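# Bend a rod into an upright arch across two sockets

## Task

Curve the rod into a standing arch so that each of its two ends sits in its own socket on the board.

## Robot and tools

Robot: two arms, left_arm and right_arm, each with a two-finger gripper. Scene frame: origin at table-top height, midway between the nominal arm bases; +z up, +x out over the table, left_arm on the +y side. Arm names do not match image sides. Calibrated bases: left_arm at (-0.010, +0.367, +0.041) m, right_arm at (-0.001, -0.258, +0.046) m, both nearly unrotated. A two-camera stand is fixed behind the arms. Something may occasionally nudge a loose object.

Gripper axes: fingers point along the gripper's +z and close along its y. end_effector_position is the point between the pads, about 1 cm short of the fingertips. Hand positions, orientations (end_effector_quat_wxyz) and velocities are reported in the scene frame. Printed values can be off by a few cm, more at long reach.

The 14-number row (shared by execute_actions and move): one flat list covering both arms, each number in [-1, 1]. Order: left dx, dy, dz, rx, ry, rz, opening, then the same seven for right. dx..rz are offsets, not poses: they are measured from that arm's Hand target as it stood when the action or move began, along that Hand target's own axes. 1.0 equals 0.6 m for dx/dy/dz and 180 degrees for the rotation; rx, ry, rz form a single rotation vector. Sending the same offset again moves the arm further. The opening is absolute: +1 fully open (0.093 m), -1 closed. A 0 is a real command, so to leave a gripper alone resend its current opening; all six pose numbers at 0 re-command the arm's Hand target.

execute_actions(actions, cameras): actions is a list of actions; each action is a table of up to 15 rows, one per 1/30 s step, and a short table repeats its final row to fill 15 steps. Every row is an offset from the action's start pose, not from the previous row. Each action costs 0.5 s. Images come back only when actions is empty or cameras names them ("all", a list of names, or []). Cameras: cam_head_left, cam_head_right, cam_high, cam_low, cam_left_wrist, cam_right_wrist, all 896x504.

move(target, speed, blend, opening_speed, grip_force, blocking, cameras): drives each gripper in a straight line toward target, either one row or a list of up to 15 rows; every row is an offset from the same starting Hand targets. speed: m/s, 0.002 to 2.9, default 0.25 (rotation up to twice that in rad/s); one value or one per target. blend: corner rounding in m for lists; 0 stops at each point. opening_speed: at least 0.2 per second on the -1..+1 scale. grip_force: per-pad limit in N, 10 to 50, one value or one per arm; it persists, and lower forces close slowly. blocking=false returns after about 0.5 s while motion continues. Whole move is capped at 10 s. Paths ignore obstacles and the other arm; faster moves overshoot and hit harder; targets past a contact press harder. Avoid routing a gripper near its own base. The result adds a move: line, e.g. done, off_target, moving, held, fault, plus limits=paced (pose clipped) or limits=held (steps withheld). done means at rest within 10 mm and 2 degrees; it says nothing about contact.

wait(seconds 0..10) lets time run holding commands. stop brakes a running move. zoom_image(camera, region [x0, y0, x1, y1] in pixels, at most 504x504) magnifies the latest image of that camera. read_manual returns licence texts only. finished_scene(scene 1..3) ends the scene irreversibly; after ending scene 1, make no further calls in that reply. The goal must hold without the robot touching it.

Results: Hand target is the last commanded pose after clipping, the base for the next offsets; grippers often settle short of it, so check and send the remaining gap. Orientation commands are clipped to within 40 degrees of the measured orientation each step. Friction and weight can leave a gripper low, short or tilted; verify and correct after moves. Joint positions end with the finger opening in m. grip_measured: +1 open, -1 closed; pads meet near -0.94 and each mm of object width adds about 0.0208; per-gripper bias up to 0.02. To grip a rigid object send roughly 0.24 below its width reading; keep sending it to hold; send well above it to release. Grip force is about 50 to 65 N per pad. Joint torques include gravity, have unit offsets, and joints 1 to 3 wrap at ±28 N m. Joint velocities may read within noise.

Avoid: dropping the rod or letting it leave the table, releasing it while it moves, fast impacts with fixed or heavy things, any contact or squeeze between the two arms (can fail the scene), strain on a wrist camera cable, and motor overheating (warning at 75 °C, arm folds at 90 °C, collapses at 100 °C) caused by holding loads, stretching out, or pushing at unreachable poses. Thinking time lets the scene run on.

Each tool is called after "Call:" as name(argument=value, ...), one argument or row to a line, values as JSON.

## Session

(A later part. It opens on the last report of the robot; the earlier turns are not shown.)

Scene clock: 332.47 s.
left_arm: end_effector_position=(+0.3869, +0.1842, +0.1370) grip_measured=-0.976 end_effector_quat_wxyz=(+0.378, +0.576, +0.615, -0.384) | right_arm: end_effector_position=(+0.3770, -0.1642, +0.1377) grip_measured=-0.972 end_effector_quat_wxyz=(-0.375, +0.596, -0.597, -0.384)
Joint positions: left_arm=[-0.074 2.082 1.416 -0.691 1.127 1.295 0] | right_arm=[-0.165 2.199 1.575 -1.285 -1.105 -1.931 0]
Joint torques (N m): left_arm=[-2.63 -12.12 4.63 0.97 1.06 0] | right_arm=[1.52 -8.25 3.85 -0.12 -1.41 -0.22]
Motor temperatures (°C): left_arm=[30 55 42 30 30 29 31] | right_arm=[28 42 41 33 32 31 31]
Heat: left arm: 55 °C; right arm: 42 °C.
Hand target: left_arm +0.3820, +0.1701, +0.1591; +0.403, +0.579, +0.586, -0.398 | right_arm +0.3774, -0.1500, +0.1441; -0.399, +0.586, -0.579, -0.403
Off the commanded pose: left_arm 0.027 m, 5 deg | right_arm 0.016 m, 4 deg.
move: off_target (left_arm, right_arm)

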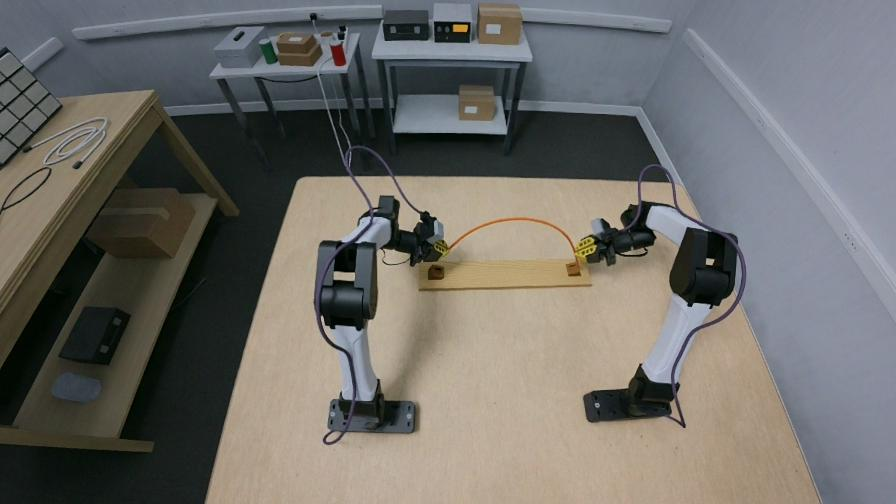

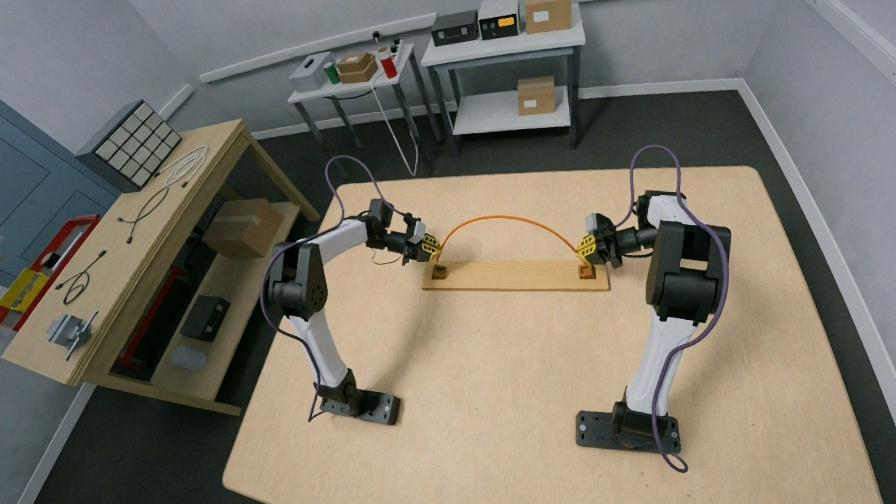

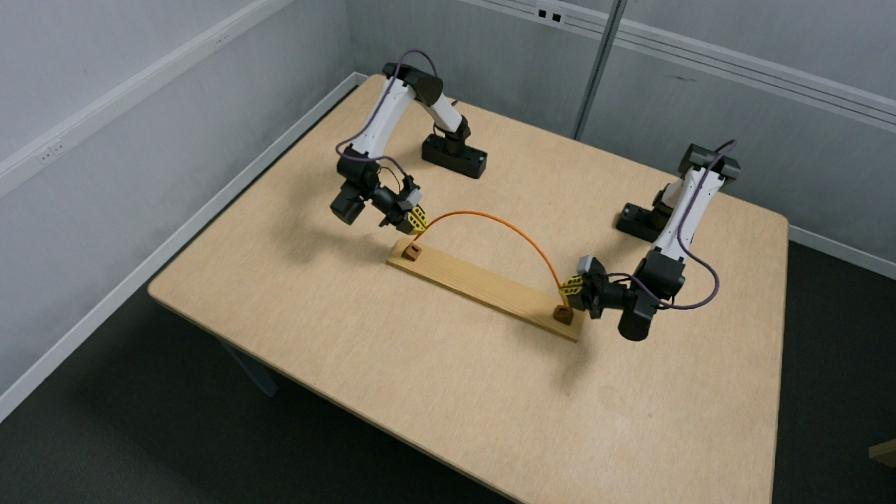

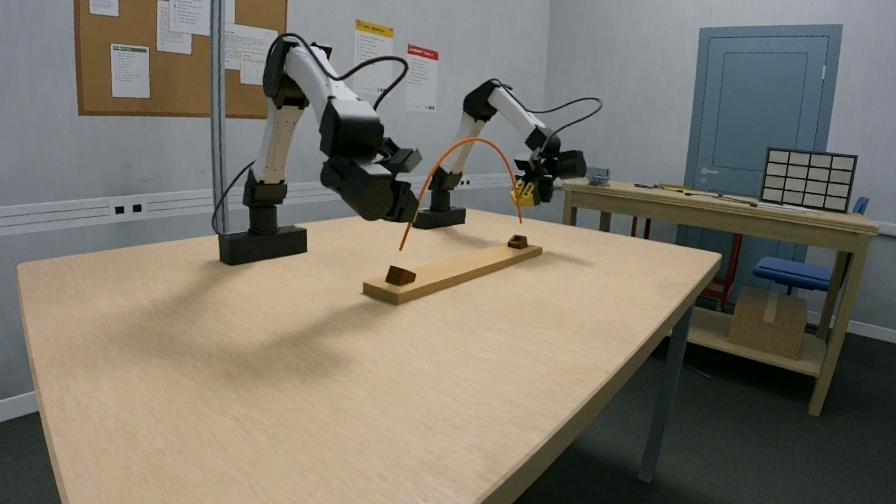

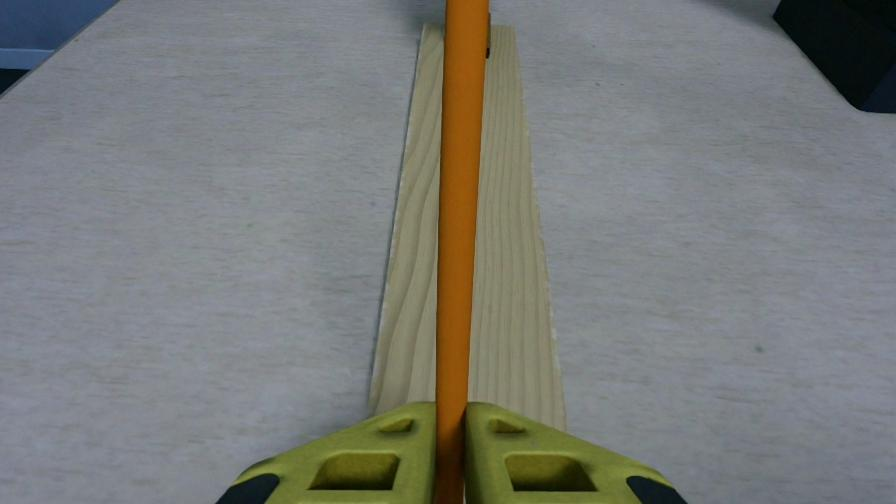

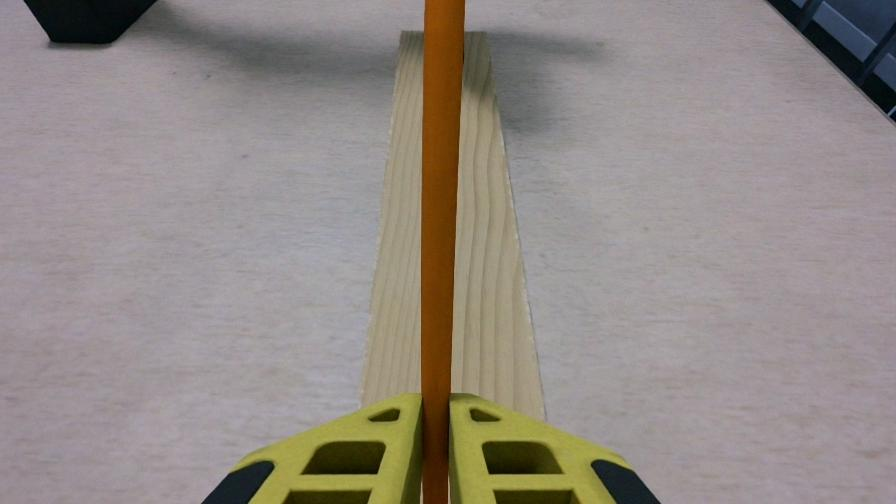

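Call:
zoom_image(
  camera="cam_low",
  region=[370, 190, 430, 310],
)

Call:
zoom_image(
  camera="cam_low",
  region=[490, 170, 550, 260],
)

Call:
zoom_image(
  camera="cam_high",
  region=[540, 260, 600, 340],
)

Call:
zoom_image(
  camera="cam_high",
  region=[385, 200, 445, 280],
)

Call:
zoom_image(
  camera="cam_head_right",
  region=[560, 230, 620, 300],
)

Call:
zoom_image(
  camera="cam_head_right",
  region=[410, 230, 470, 300],
)

Call:
zoom_image(
  camera="cam_head_left",
  region=[410, 230, 470, 300],
)

Call:
zoom_image(
  camera="cam_head_left",
  region=[550, 230, 610, 300],
)

Scaled by 4.200 from the camera's 896x504 image, which has a finer 1280x720 frame.

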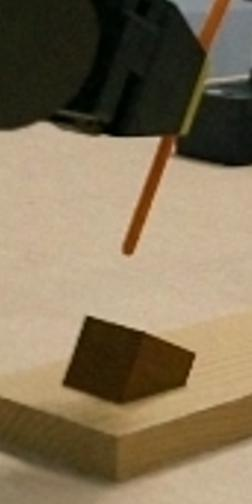

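Scaled by 5.600 from the camera's 896x504 image, which has a finer 1280x720 frame.

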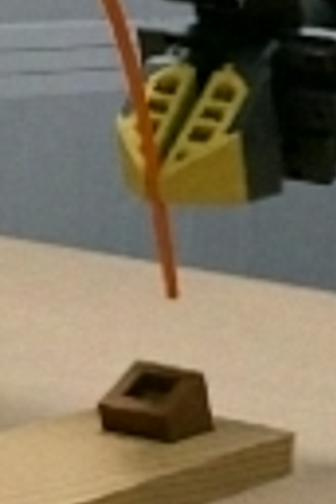

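Scaled by 6.300 from the camera's 896x504 image, which has a finer 1280x720 frame.

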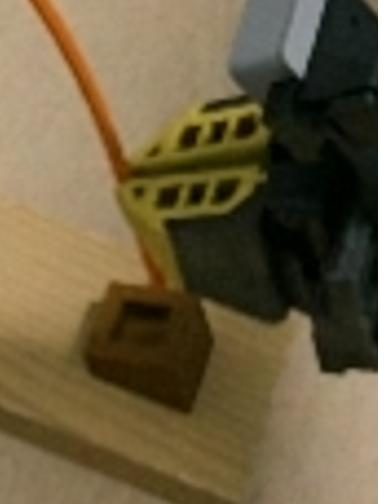

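Scaled by 6.300 from the camera's 896x504 image, which has a finer 1280x720 frame.

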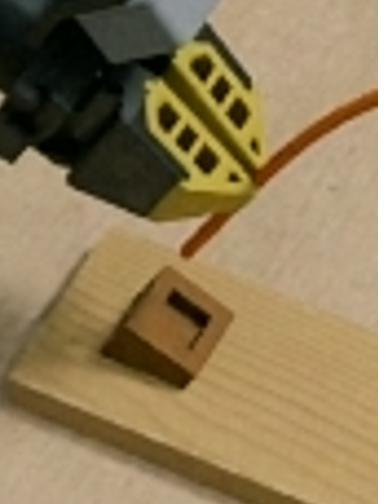

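Scaled by 7.200 from the camera's 896x504 image, which has a finer 1280x720 frame.

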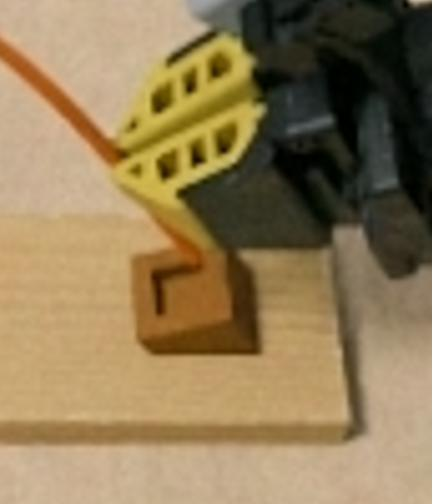

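Scaled by 7.200 from the camera's 896x504 image, which has a finer 1280x720 frame.

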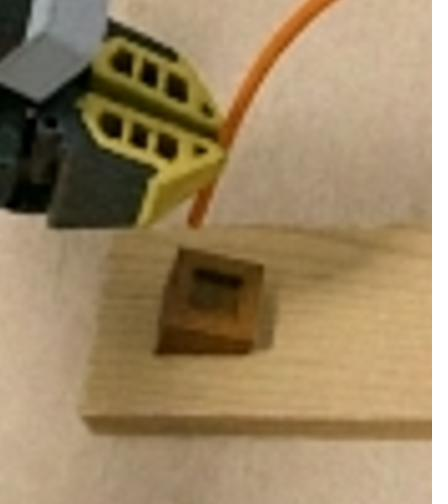

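Scaled by 7.200 from the camera's 896x504 image, which has a finer 1280x720 frame.

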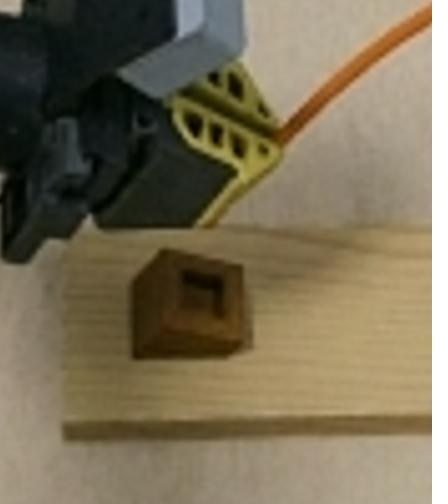

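Scaled by 7.200 from the camera's 896x504 image, which has a finer 1280x720 frame.

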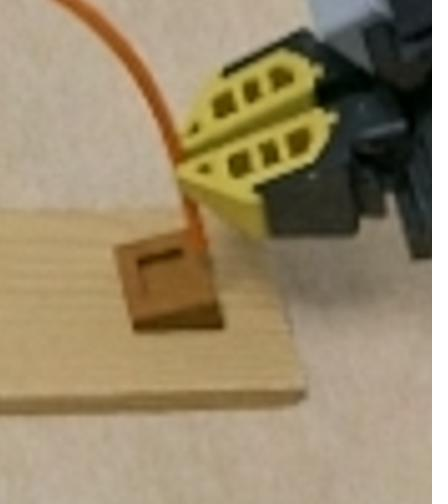

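Call:
move(
  target=[0.0418,-0.0177,0.0143,0,0,0.014,-1,0.0365,-0.0083,0.0122,0,0,-0.0047,-1],
  speed=0.06,
  cameras=["cam_left_wrist","cam_right_wrist","cam_low","cam_head_left","cam_head_right","cam_high"],
)

Call:
zoom_image(
  camera="cam_low",
  region=[370, 190, 430, 310],
)

Call:
zoom_image(
  camera="cam_low",
  region=[490, 170, 550, 260],
)

Call:
zoom_image(
  camera="cam_high",
  region=[540, 260, 600, 340],
)

Call:
zoom_image(
  camera="cam_high",
  region=[385, 200, 445, 280],
)

Call:
zoom_image(
  camera="cam_head_right",
  region=[560, 230, 620, 300],
)

Call:
zoom_image(
  camera="cam_head_right",
  region=[410, 230, 470, 300],
)

Call:
zoom_image(
  camera="cam_head_left",
  region=[410, 230, 470, 300],
)

Call:
zoom_image(
  camera="cam_head_left",
  region=[550, 230, 610, 300],
)

Scene clock: 382.63 s.
left_arm: end_effector_position=(+0.3754, +0.1850, +0.1127) grip_measured=-0.976 end_effector_quat_wxyz=(+0.384, +0.581, +0.609, -0.379) | right_arm: end_effector_position=(+0.3828, -0.1651, +0.1149) grip_measured=-0.972 end_effector_quat_wxyz=(-0.378, +0.601, -0.592, -0.382)
Joint positions: left_arm=[-0.074 2.082 1.305 -0.569 1.129 1.307 0] | right_arm=[-0.165 2.257 1.575 -1.23 -1.105 -1.952 0]
Joint torques (N m): left_arm=[-2.71 -11.51 4.45 1.01 1.02 0.2] | right_arm=[1.47 -8.66 3.44 -0.11 -1.42 -0.19]
Motor temperatures (°C): left_arm=[30 60 41 30 31 29 32] | right_arm=[28 44 40 32 34 31 31]
Heat: left arm: 60 °C; right arm: 44 °C.
Hand target: left_arm +0.3713, +0.1709, +0.1326; +0.412, +0.592, +0.574, -0.389 | right_arm +0.3824, -0.1509, +0.1211; -0.401, +0.590, -0.575, -0.400
Off the commanded pose: left_arm 0.025 m, 5 deg | right_arm 0.015 m, 4 deg.
move: off_target (left_arm, right_arm)

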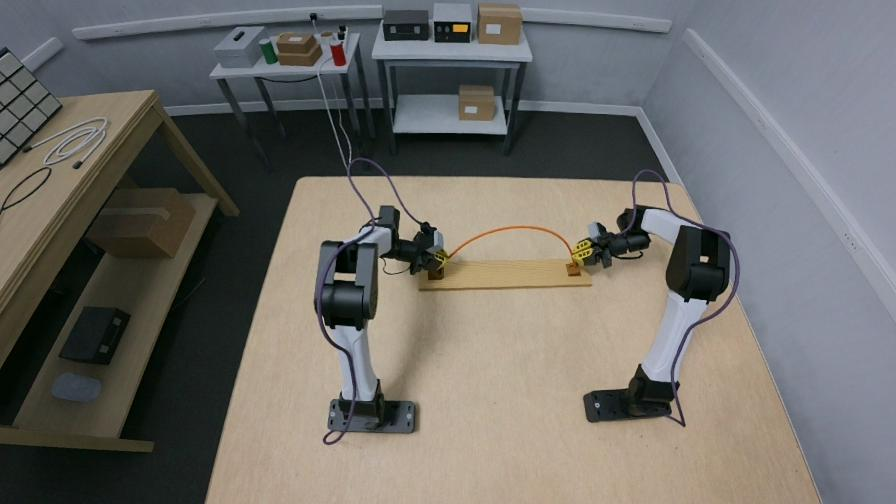

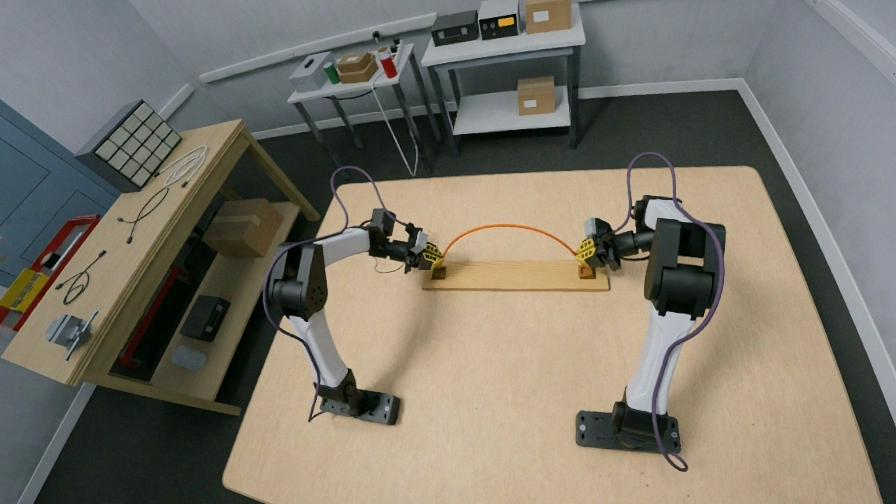

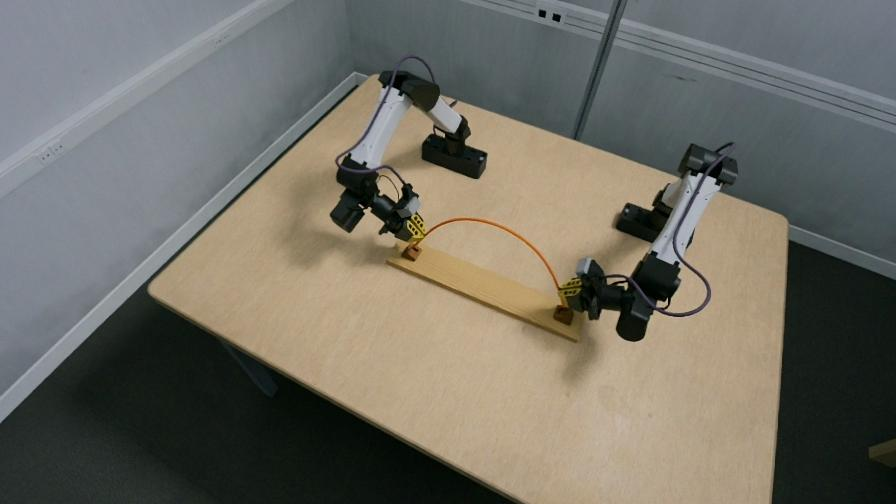

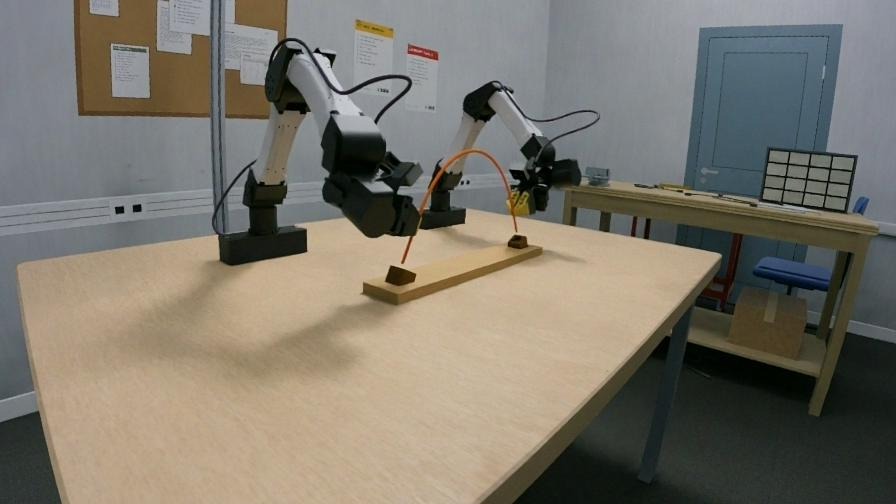

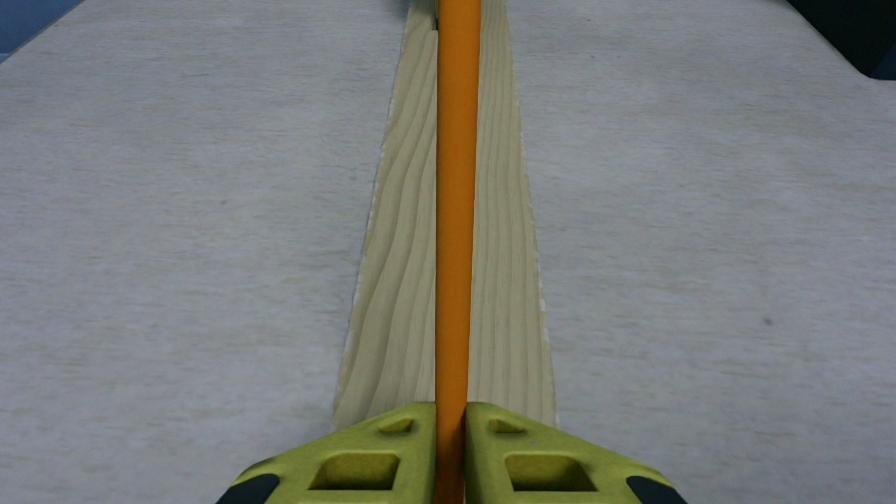

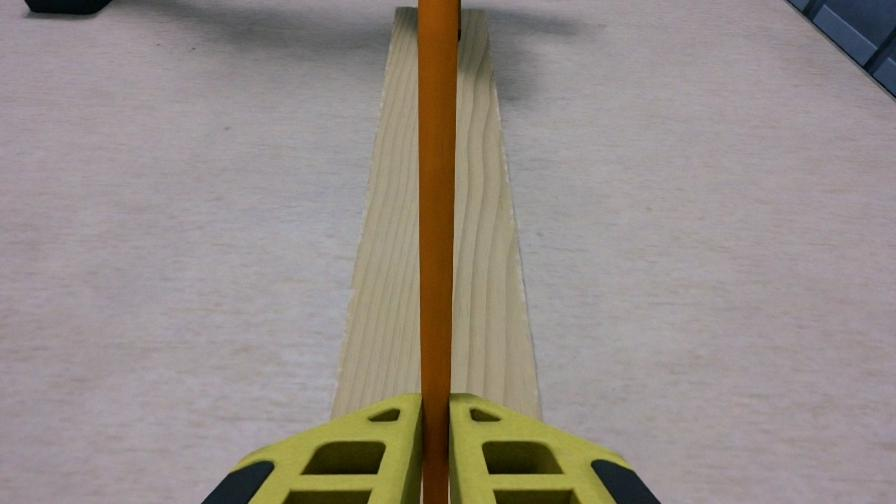

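Scaled by 4.200 from the camera's 896x504 image, which has a finer 1280x720 frame.

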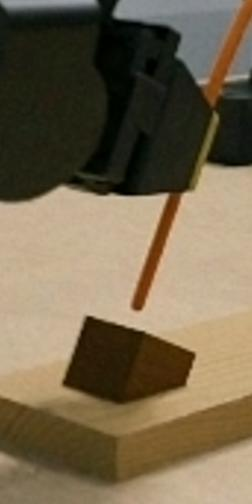

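Scaled by 5.600 from the camera's 896x504 image, which has a finer 1280x720 frame.

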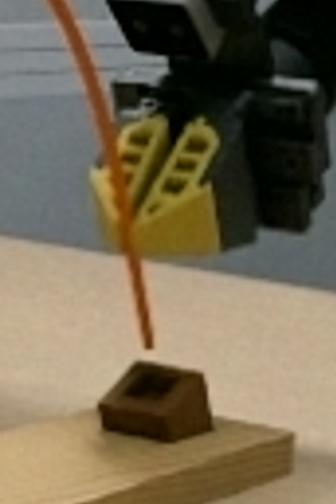

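Scaled by 6.300 from the camera's 896x504 image, which has a finer 1280x720 frame.

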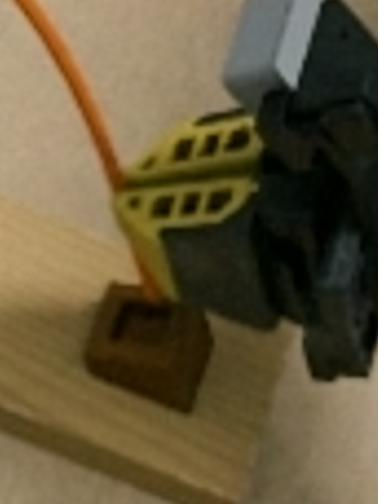

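Scaled by 6.300 from the camera's 896x504 image, which has a finer 1280x720 frame.

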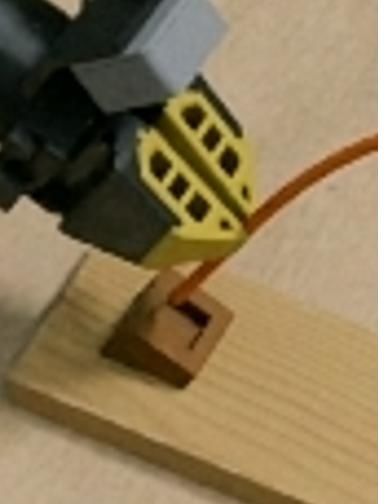

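Scaled by 7.200 from the camera's 896x504 image, which has a finer 1280x720 frame.

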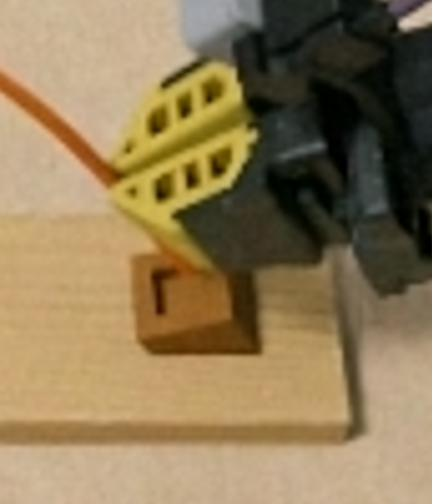

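Scaled by 7.200 from the camera's 896x504 image, which has a finer 1280x720 frame.

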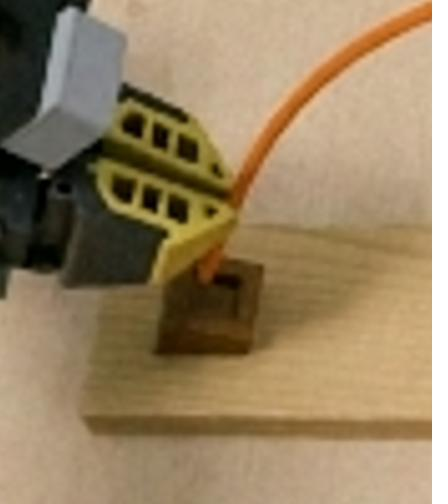

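Scaled by 7.200 from the camera's 896x504 image, which has a finer 1280x720 frame.

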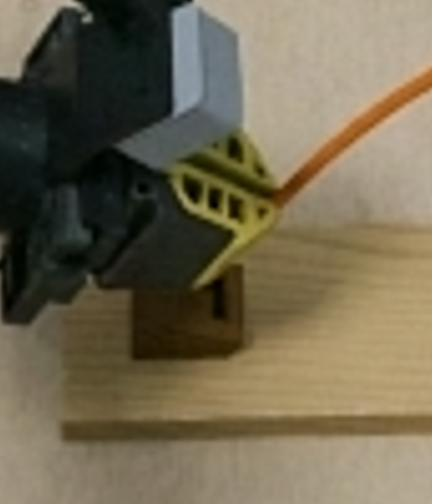

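Scaled by 7.200 from the camera's 896x504 image, which has a finer 1280x720 frame.

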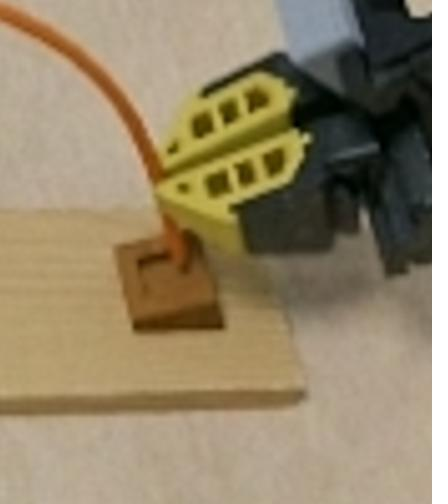

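Call:
move(
  target=[0.0126,0,0.0138,0,0,0,-1,0.0126,0,0.0138,0,0,0,-1],
  speed=0.04,
  cameras=["cam_low","cam_head_left","cam_head_right","cam_high"],
)

Call:
zoom_image(
  camera="cam_low",
  region=[375, 240, 425, 290],
)

Call:
zoom_image(
  camera="cam_low",
  region=[500, 220, 540, 255],
)

Call:
zoom_image(
  camera="cam_high",
  region=[545, 290, 595, 335],
)

Call:
zoom_image(
  camera="cam_high",
  region=[395, 230, 435, 270],
)

Call:
zoom_image(
  camera="cam_head_right",
  region=[570, 245, 610, 285],
)

Call:
zoom_image(
  camera="cam_head_right",
  region=[420, 245, 460, 285],
)

Call:
zoom_image(
  camera="cam_head_left",
  region=[555, 245, 595, 285],
)

Scene clock: 410.40 s.
left_arm: end_effector_position=(+0.3766, +0.1801, +0.1098) grip_measured=-0.976 end_effector_quat_wxyz=(+0.394, +0.589, +0.600, -0.372) | right_arm: end_effector_position=(+0.3839, -0.1649, +0.1052) grip_measured=-0.972 end_effector_quat_wxyz=(-0.385, +0.604, -0.588, -0.376)
Joint positions: left_arm=[-0.086 2.082 1.284 -0.505 1.129 1.296 0] | right_arm=[-0.165 2.267 1.55 -1.175 -1.111 -1.952 0]
Joint torques (N m): left_arm=[-2.82 -10.13 4.45 1.1 0.99 0.01] | right_arm=[2.52 -8.57 3.48 -0.07 -1.41 0.04]
Motor temperatures (°C): left_arm=[30 60 41 31 31 29 32] | right_arm=[28 49 39 32 34 31 31]
Heat: left arm: 60 °C; right arm: 49 °C.
Hand target: left_arm +0.3718, +0.1658, +0.1226; +0.412, +0.592, +0.573, -0.389 | right_arm +0.3824, -0.1459, +0.1110; -0.401, +0.590, -0.575, -0.400
Off the commanded pose: left_arm 0.020 m, 4 deg | right_arm 0.020 m, 4 deg.
move: off_target (left_arm, right_arm)
Images, in order (width x height): cam_head_left 896x504, cam_head_right 896x504, cam_high 896x504, cam_low 896x504.

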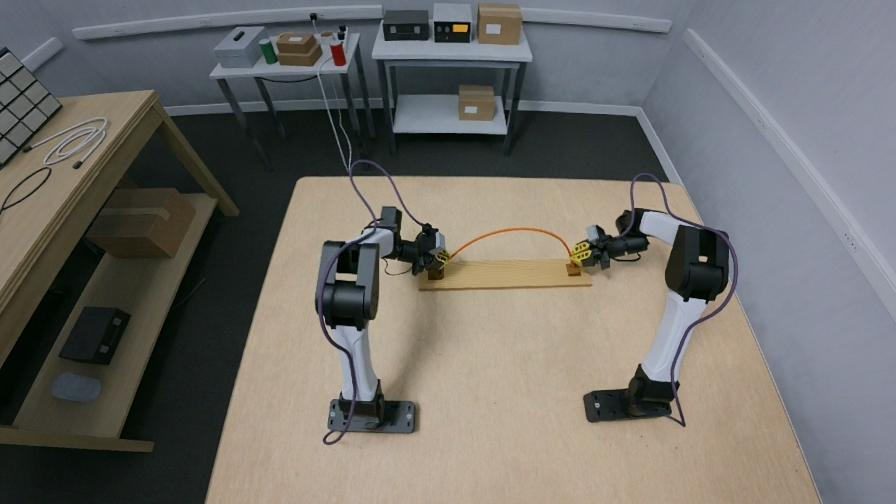

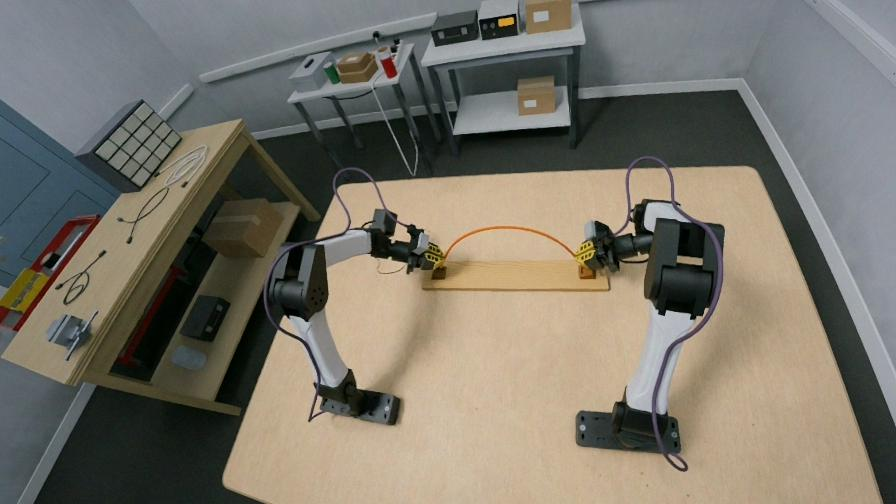

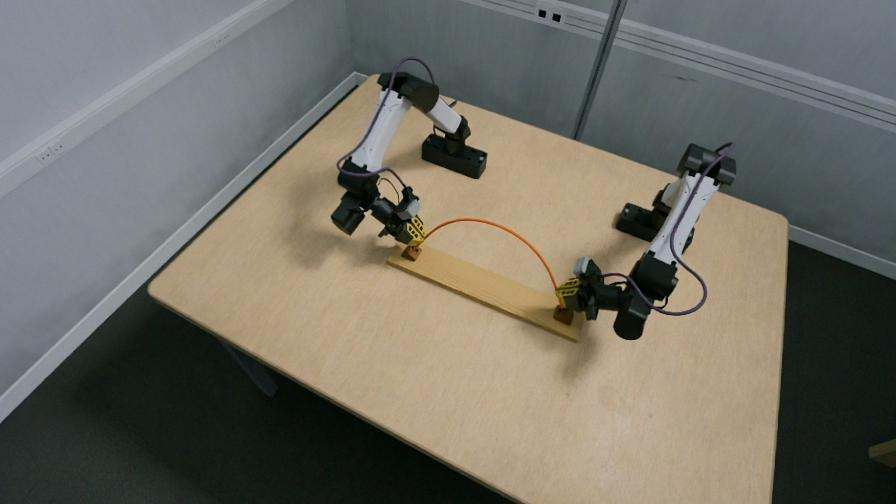

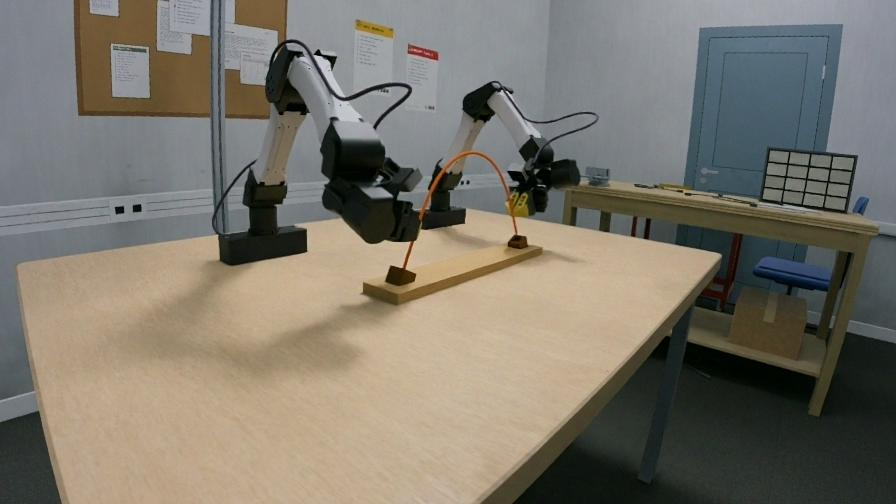

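Scaled by 10.080 from the camera's 896x504 image, which has a finer 1280x720 frame.

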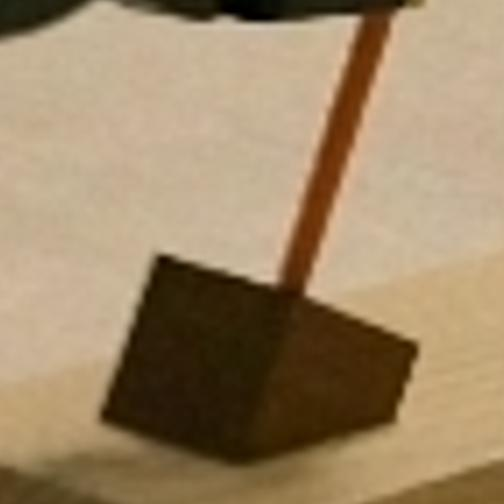

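Scaled by 12.600 from the camera's 896x504 image, which has a finer 1280x720 frame.

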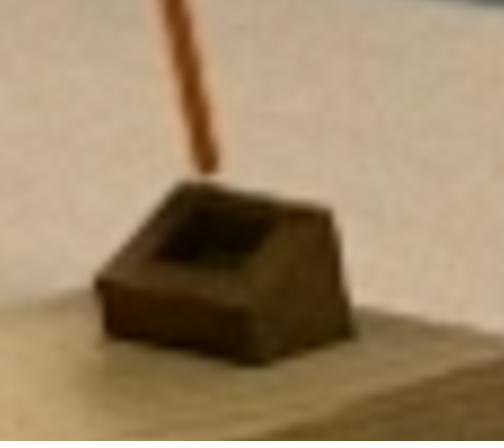

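Scaled by 10.080 from the camera's 896x504 image, which has a finer 1280x720 frame.

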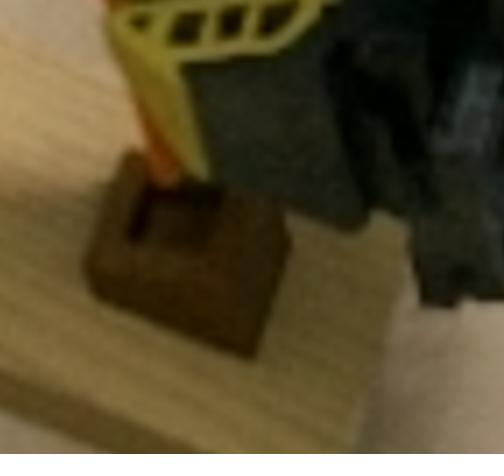

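Scaled by 12.600 from the camera's 896x504 image, which has a finer 1280x720 frame.

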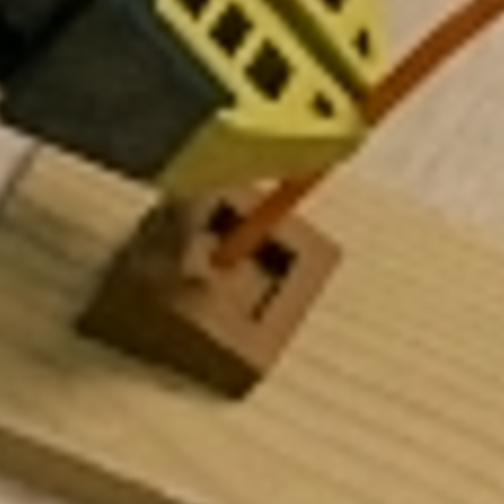

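Scaled by 12.600 from the camera's 896x504 image, which has a finer 1280x720 frame.

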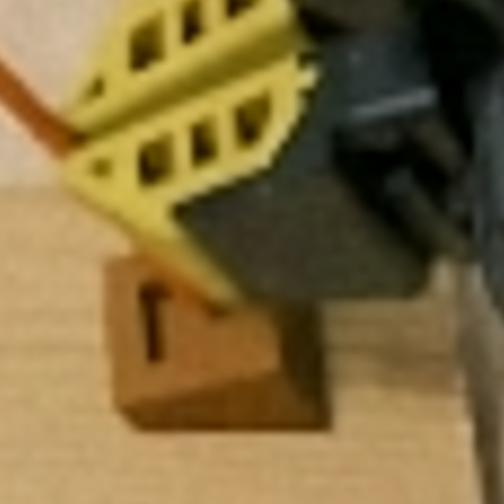

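Scaled by 12.600 from the camera's 896x504 image, which has a finer 1280x720 frame.

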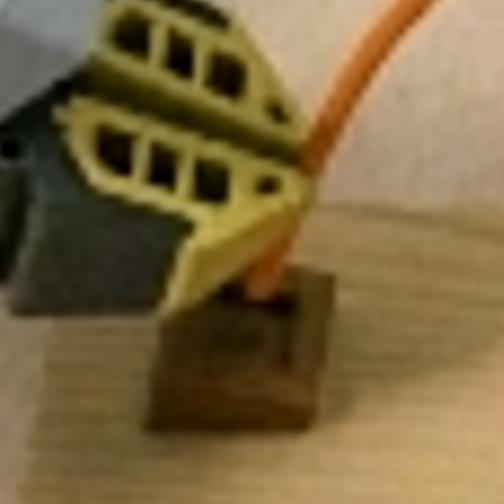

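Scaled by 12.600 from the camera's 896x504 image, which has a finer 1280x720 frame.

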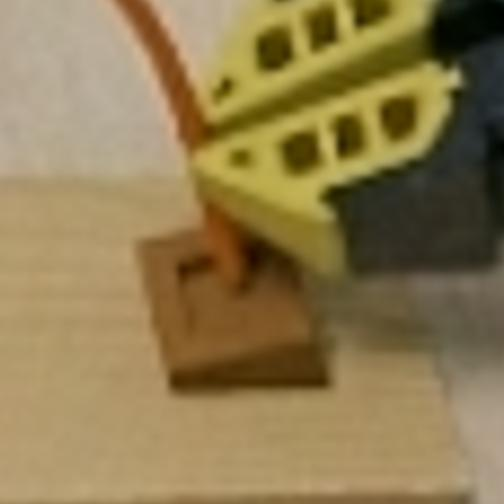

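Call:
move(
  target=[0.0232,0,0,0,0,0,-1,0.0097,0,-0.0017,0,0,0,-1],
  speed=0.04,
  cameras=["cam_low","cam_head_left","cam_head_right","cam_high"],
)

Call:
zoom_image(
  camera="cam_low",
  region=[375, 240, 425, 290],
)

Call:
zoom_image(
  camera="cam_low",
  region=[500, 220, 540, 255],
)

Call:
zoom_image(
  camera="cam_high",
  region=[545, 290, 595, 335],
)

Call:
zoom_image(
  camera="cam_high",
  region=[395, 230, 435, 270],
)

Call:
zoom_image(
  camera="cam_head_right",
  region=[420, 245, 460, 285],
)

Call:
zoom_image(
  camera="cam_head_left",
  region=[555, 245, 595, 285],
)

Scene clock: 440.30 s.
left_arm: end_effector_position=(+0.3752, +0.1803, +0.1024) grip_measured=-0.976 end_effector_quat_wxyz=(+0.392, +0.588, +0.601, -0.374) | right_arm: end_effector_position=(+0.3836, -0.1648, +0.1007) grip_measured=-0.972 end_effector_quat_wxyz=(-0.383, +0.602, -0.589, -0.379)
Joint positions: left_arm=[-0.086 2.096 1.272 -0.487 1.129 1.296 0] | right_arm=[-0.165 2.28 1.55 -1.172 -1.111 -1.952 0]
Joint torques (N m): left_arm=[-1.63 -8.8 4.49 1.11 1.01 0.25] | right_arm=[1.91 -8.5 3.49 -0.1 -1.38 -0.09]
Motor temperatures (°C): left_arm=[30 58 41 31 31 29 32] | right_arm=[29 47 39 32 35 31 31]
Heat: left arm: 58 °C; right arm: 47 °C.
Hand target: left_arm +0.3723, +0.1708, +0.1096; +0.412, +0.592, +0.573, -0.389 | right_arm +0.3825, -0.1489, +0.1060; -0.401, +0.590, -0.575, -0.400
Off the commanded pose: left_arm 0.012 m, 4 deg | right_arm 0.017 m, 4 deg.
move: off_target (left_arm, right_arm)
Images, in order (width x height): cam_head_left 896x504, cam_head_right 896x504, cam_high 896x504, cam_low 896x504.

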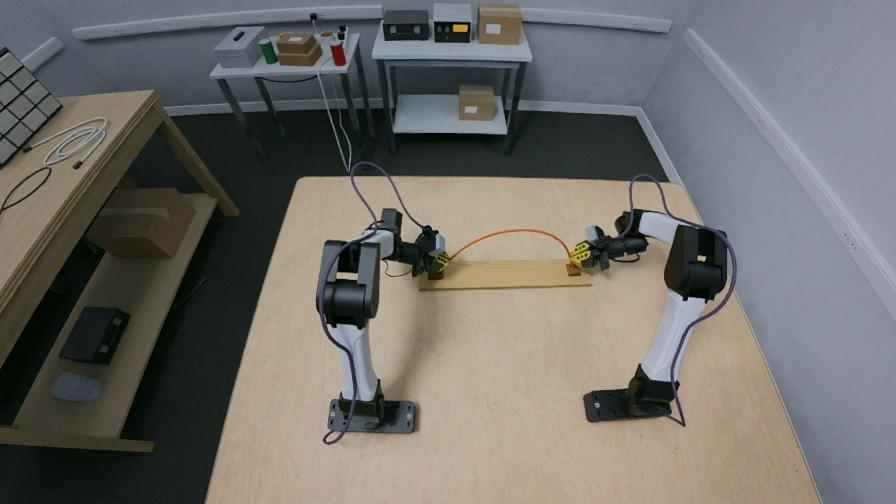

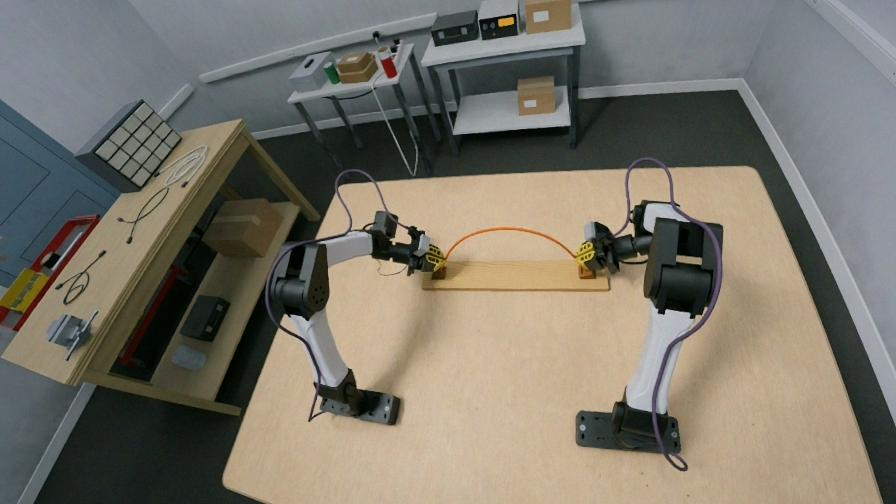

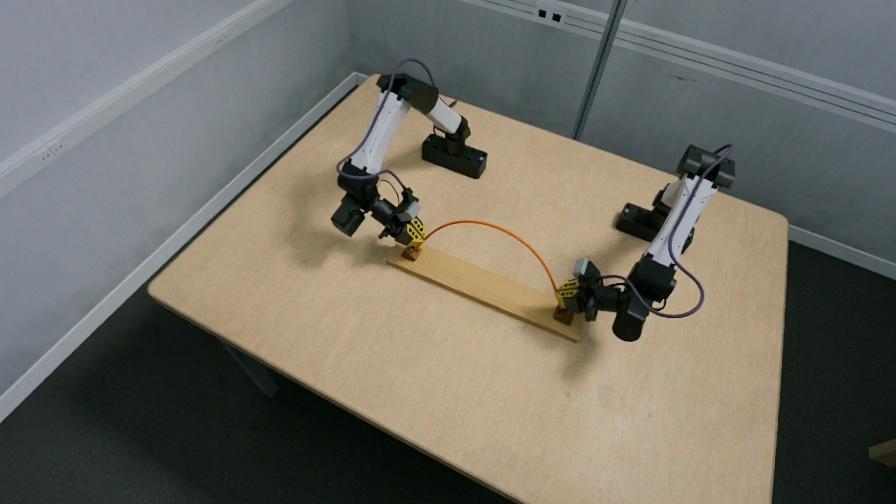

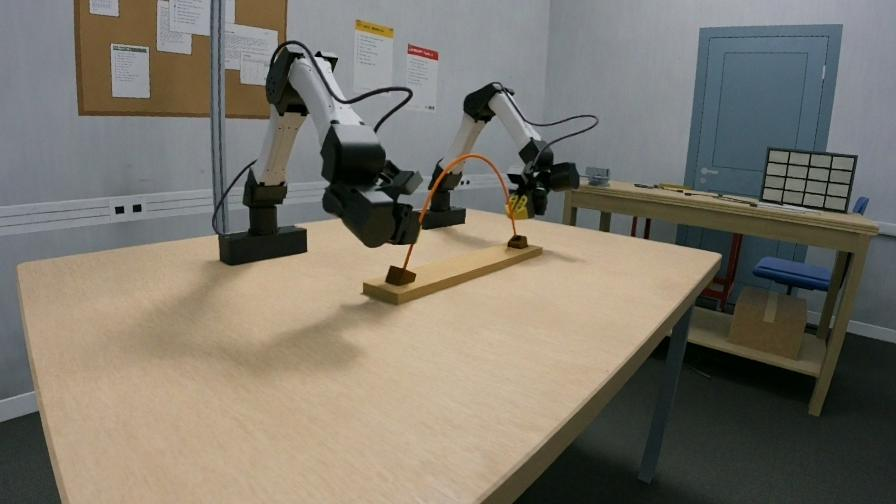

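Scaled by 10.080 from the camera's 896x504 image, which has a finer 1280x720 frame.

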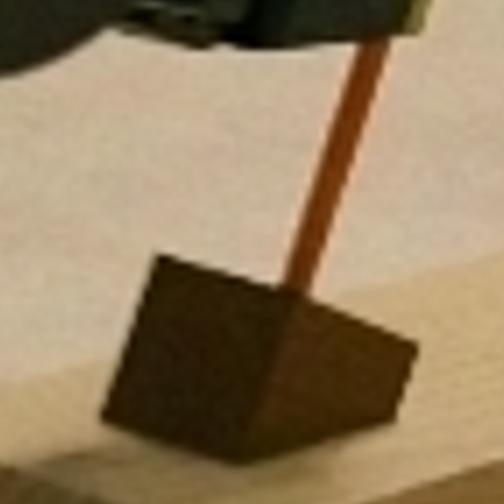

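Scaled by 12.600 from the camera's 896x504 image, which has a finer 1280x720 frame.

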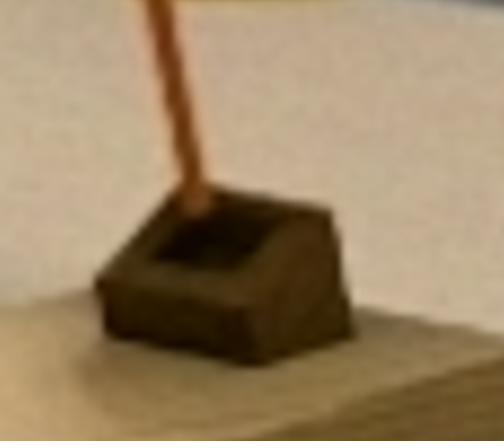

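Scaled by 10.080 from the camera's 896x504 image, which has a finer 1280x720 frame.

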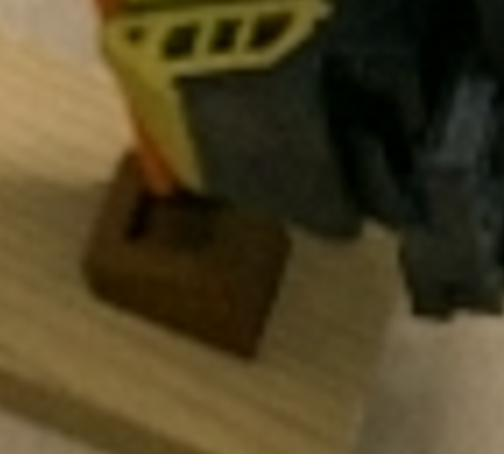

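Scaled by 12.600 from the camera's 896x504 image, which has a finer 1280x720 frame.

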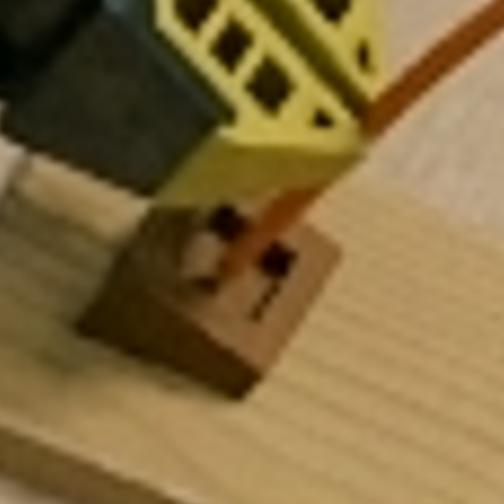

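Scaled by 12.600 from the camera's 896x504 image, which has a finer 1280x720 frame.

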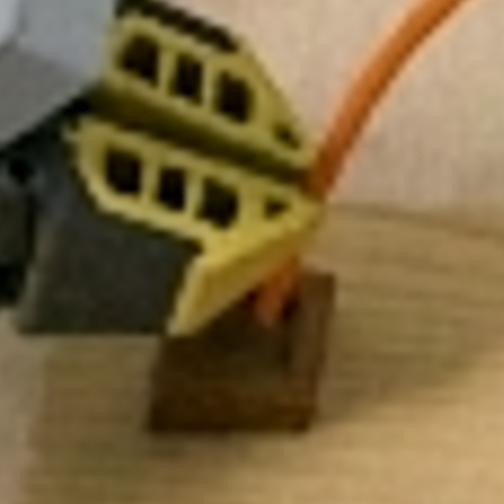

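Scaled by 12.600 from the camera's 896x504 image, which has a finer 1280x720 frame.

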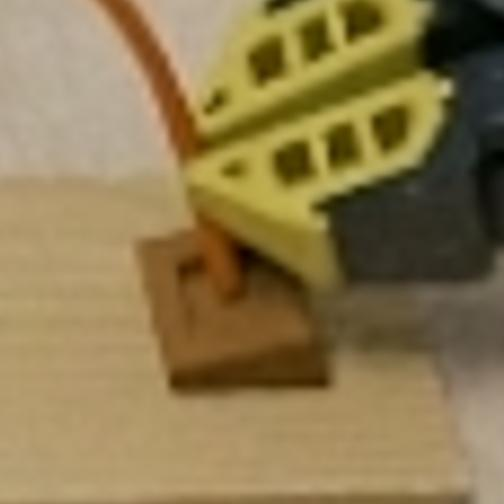

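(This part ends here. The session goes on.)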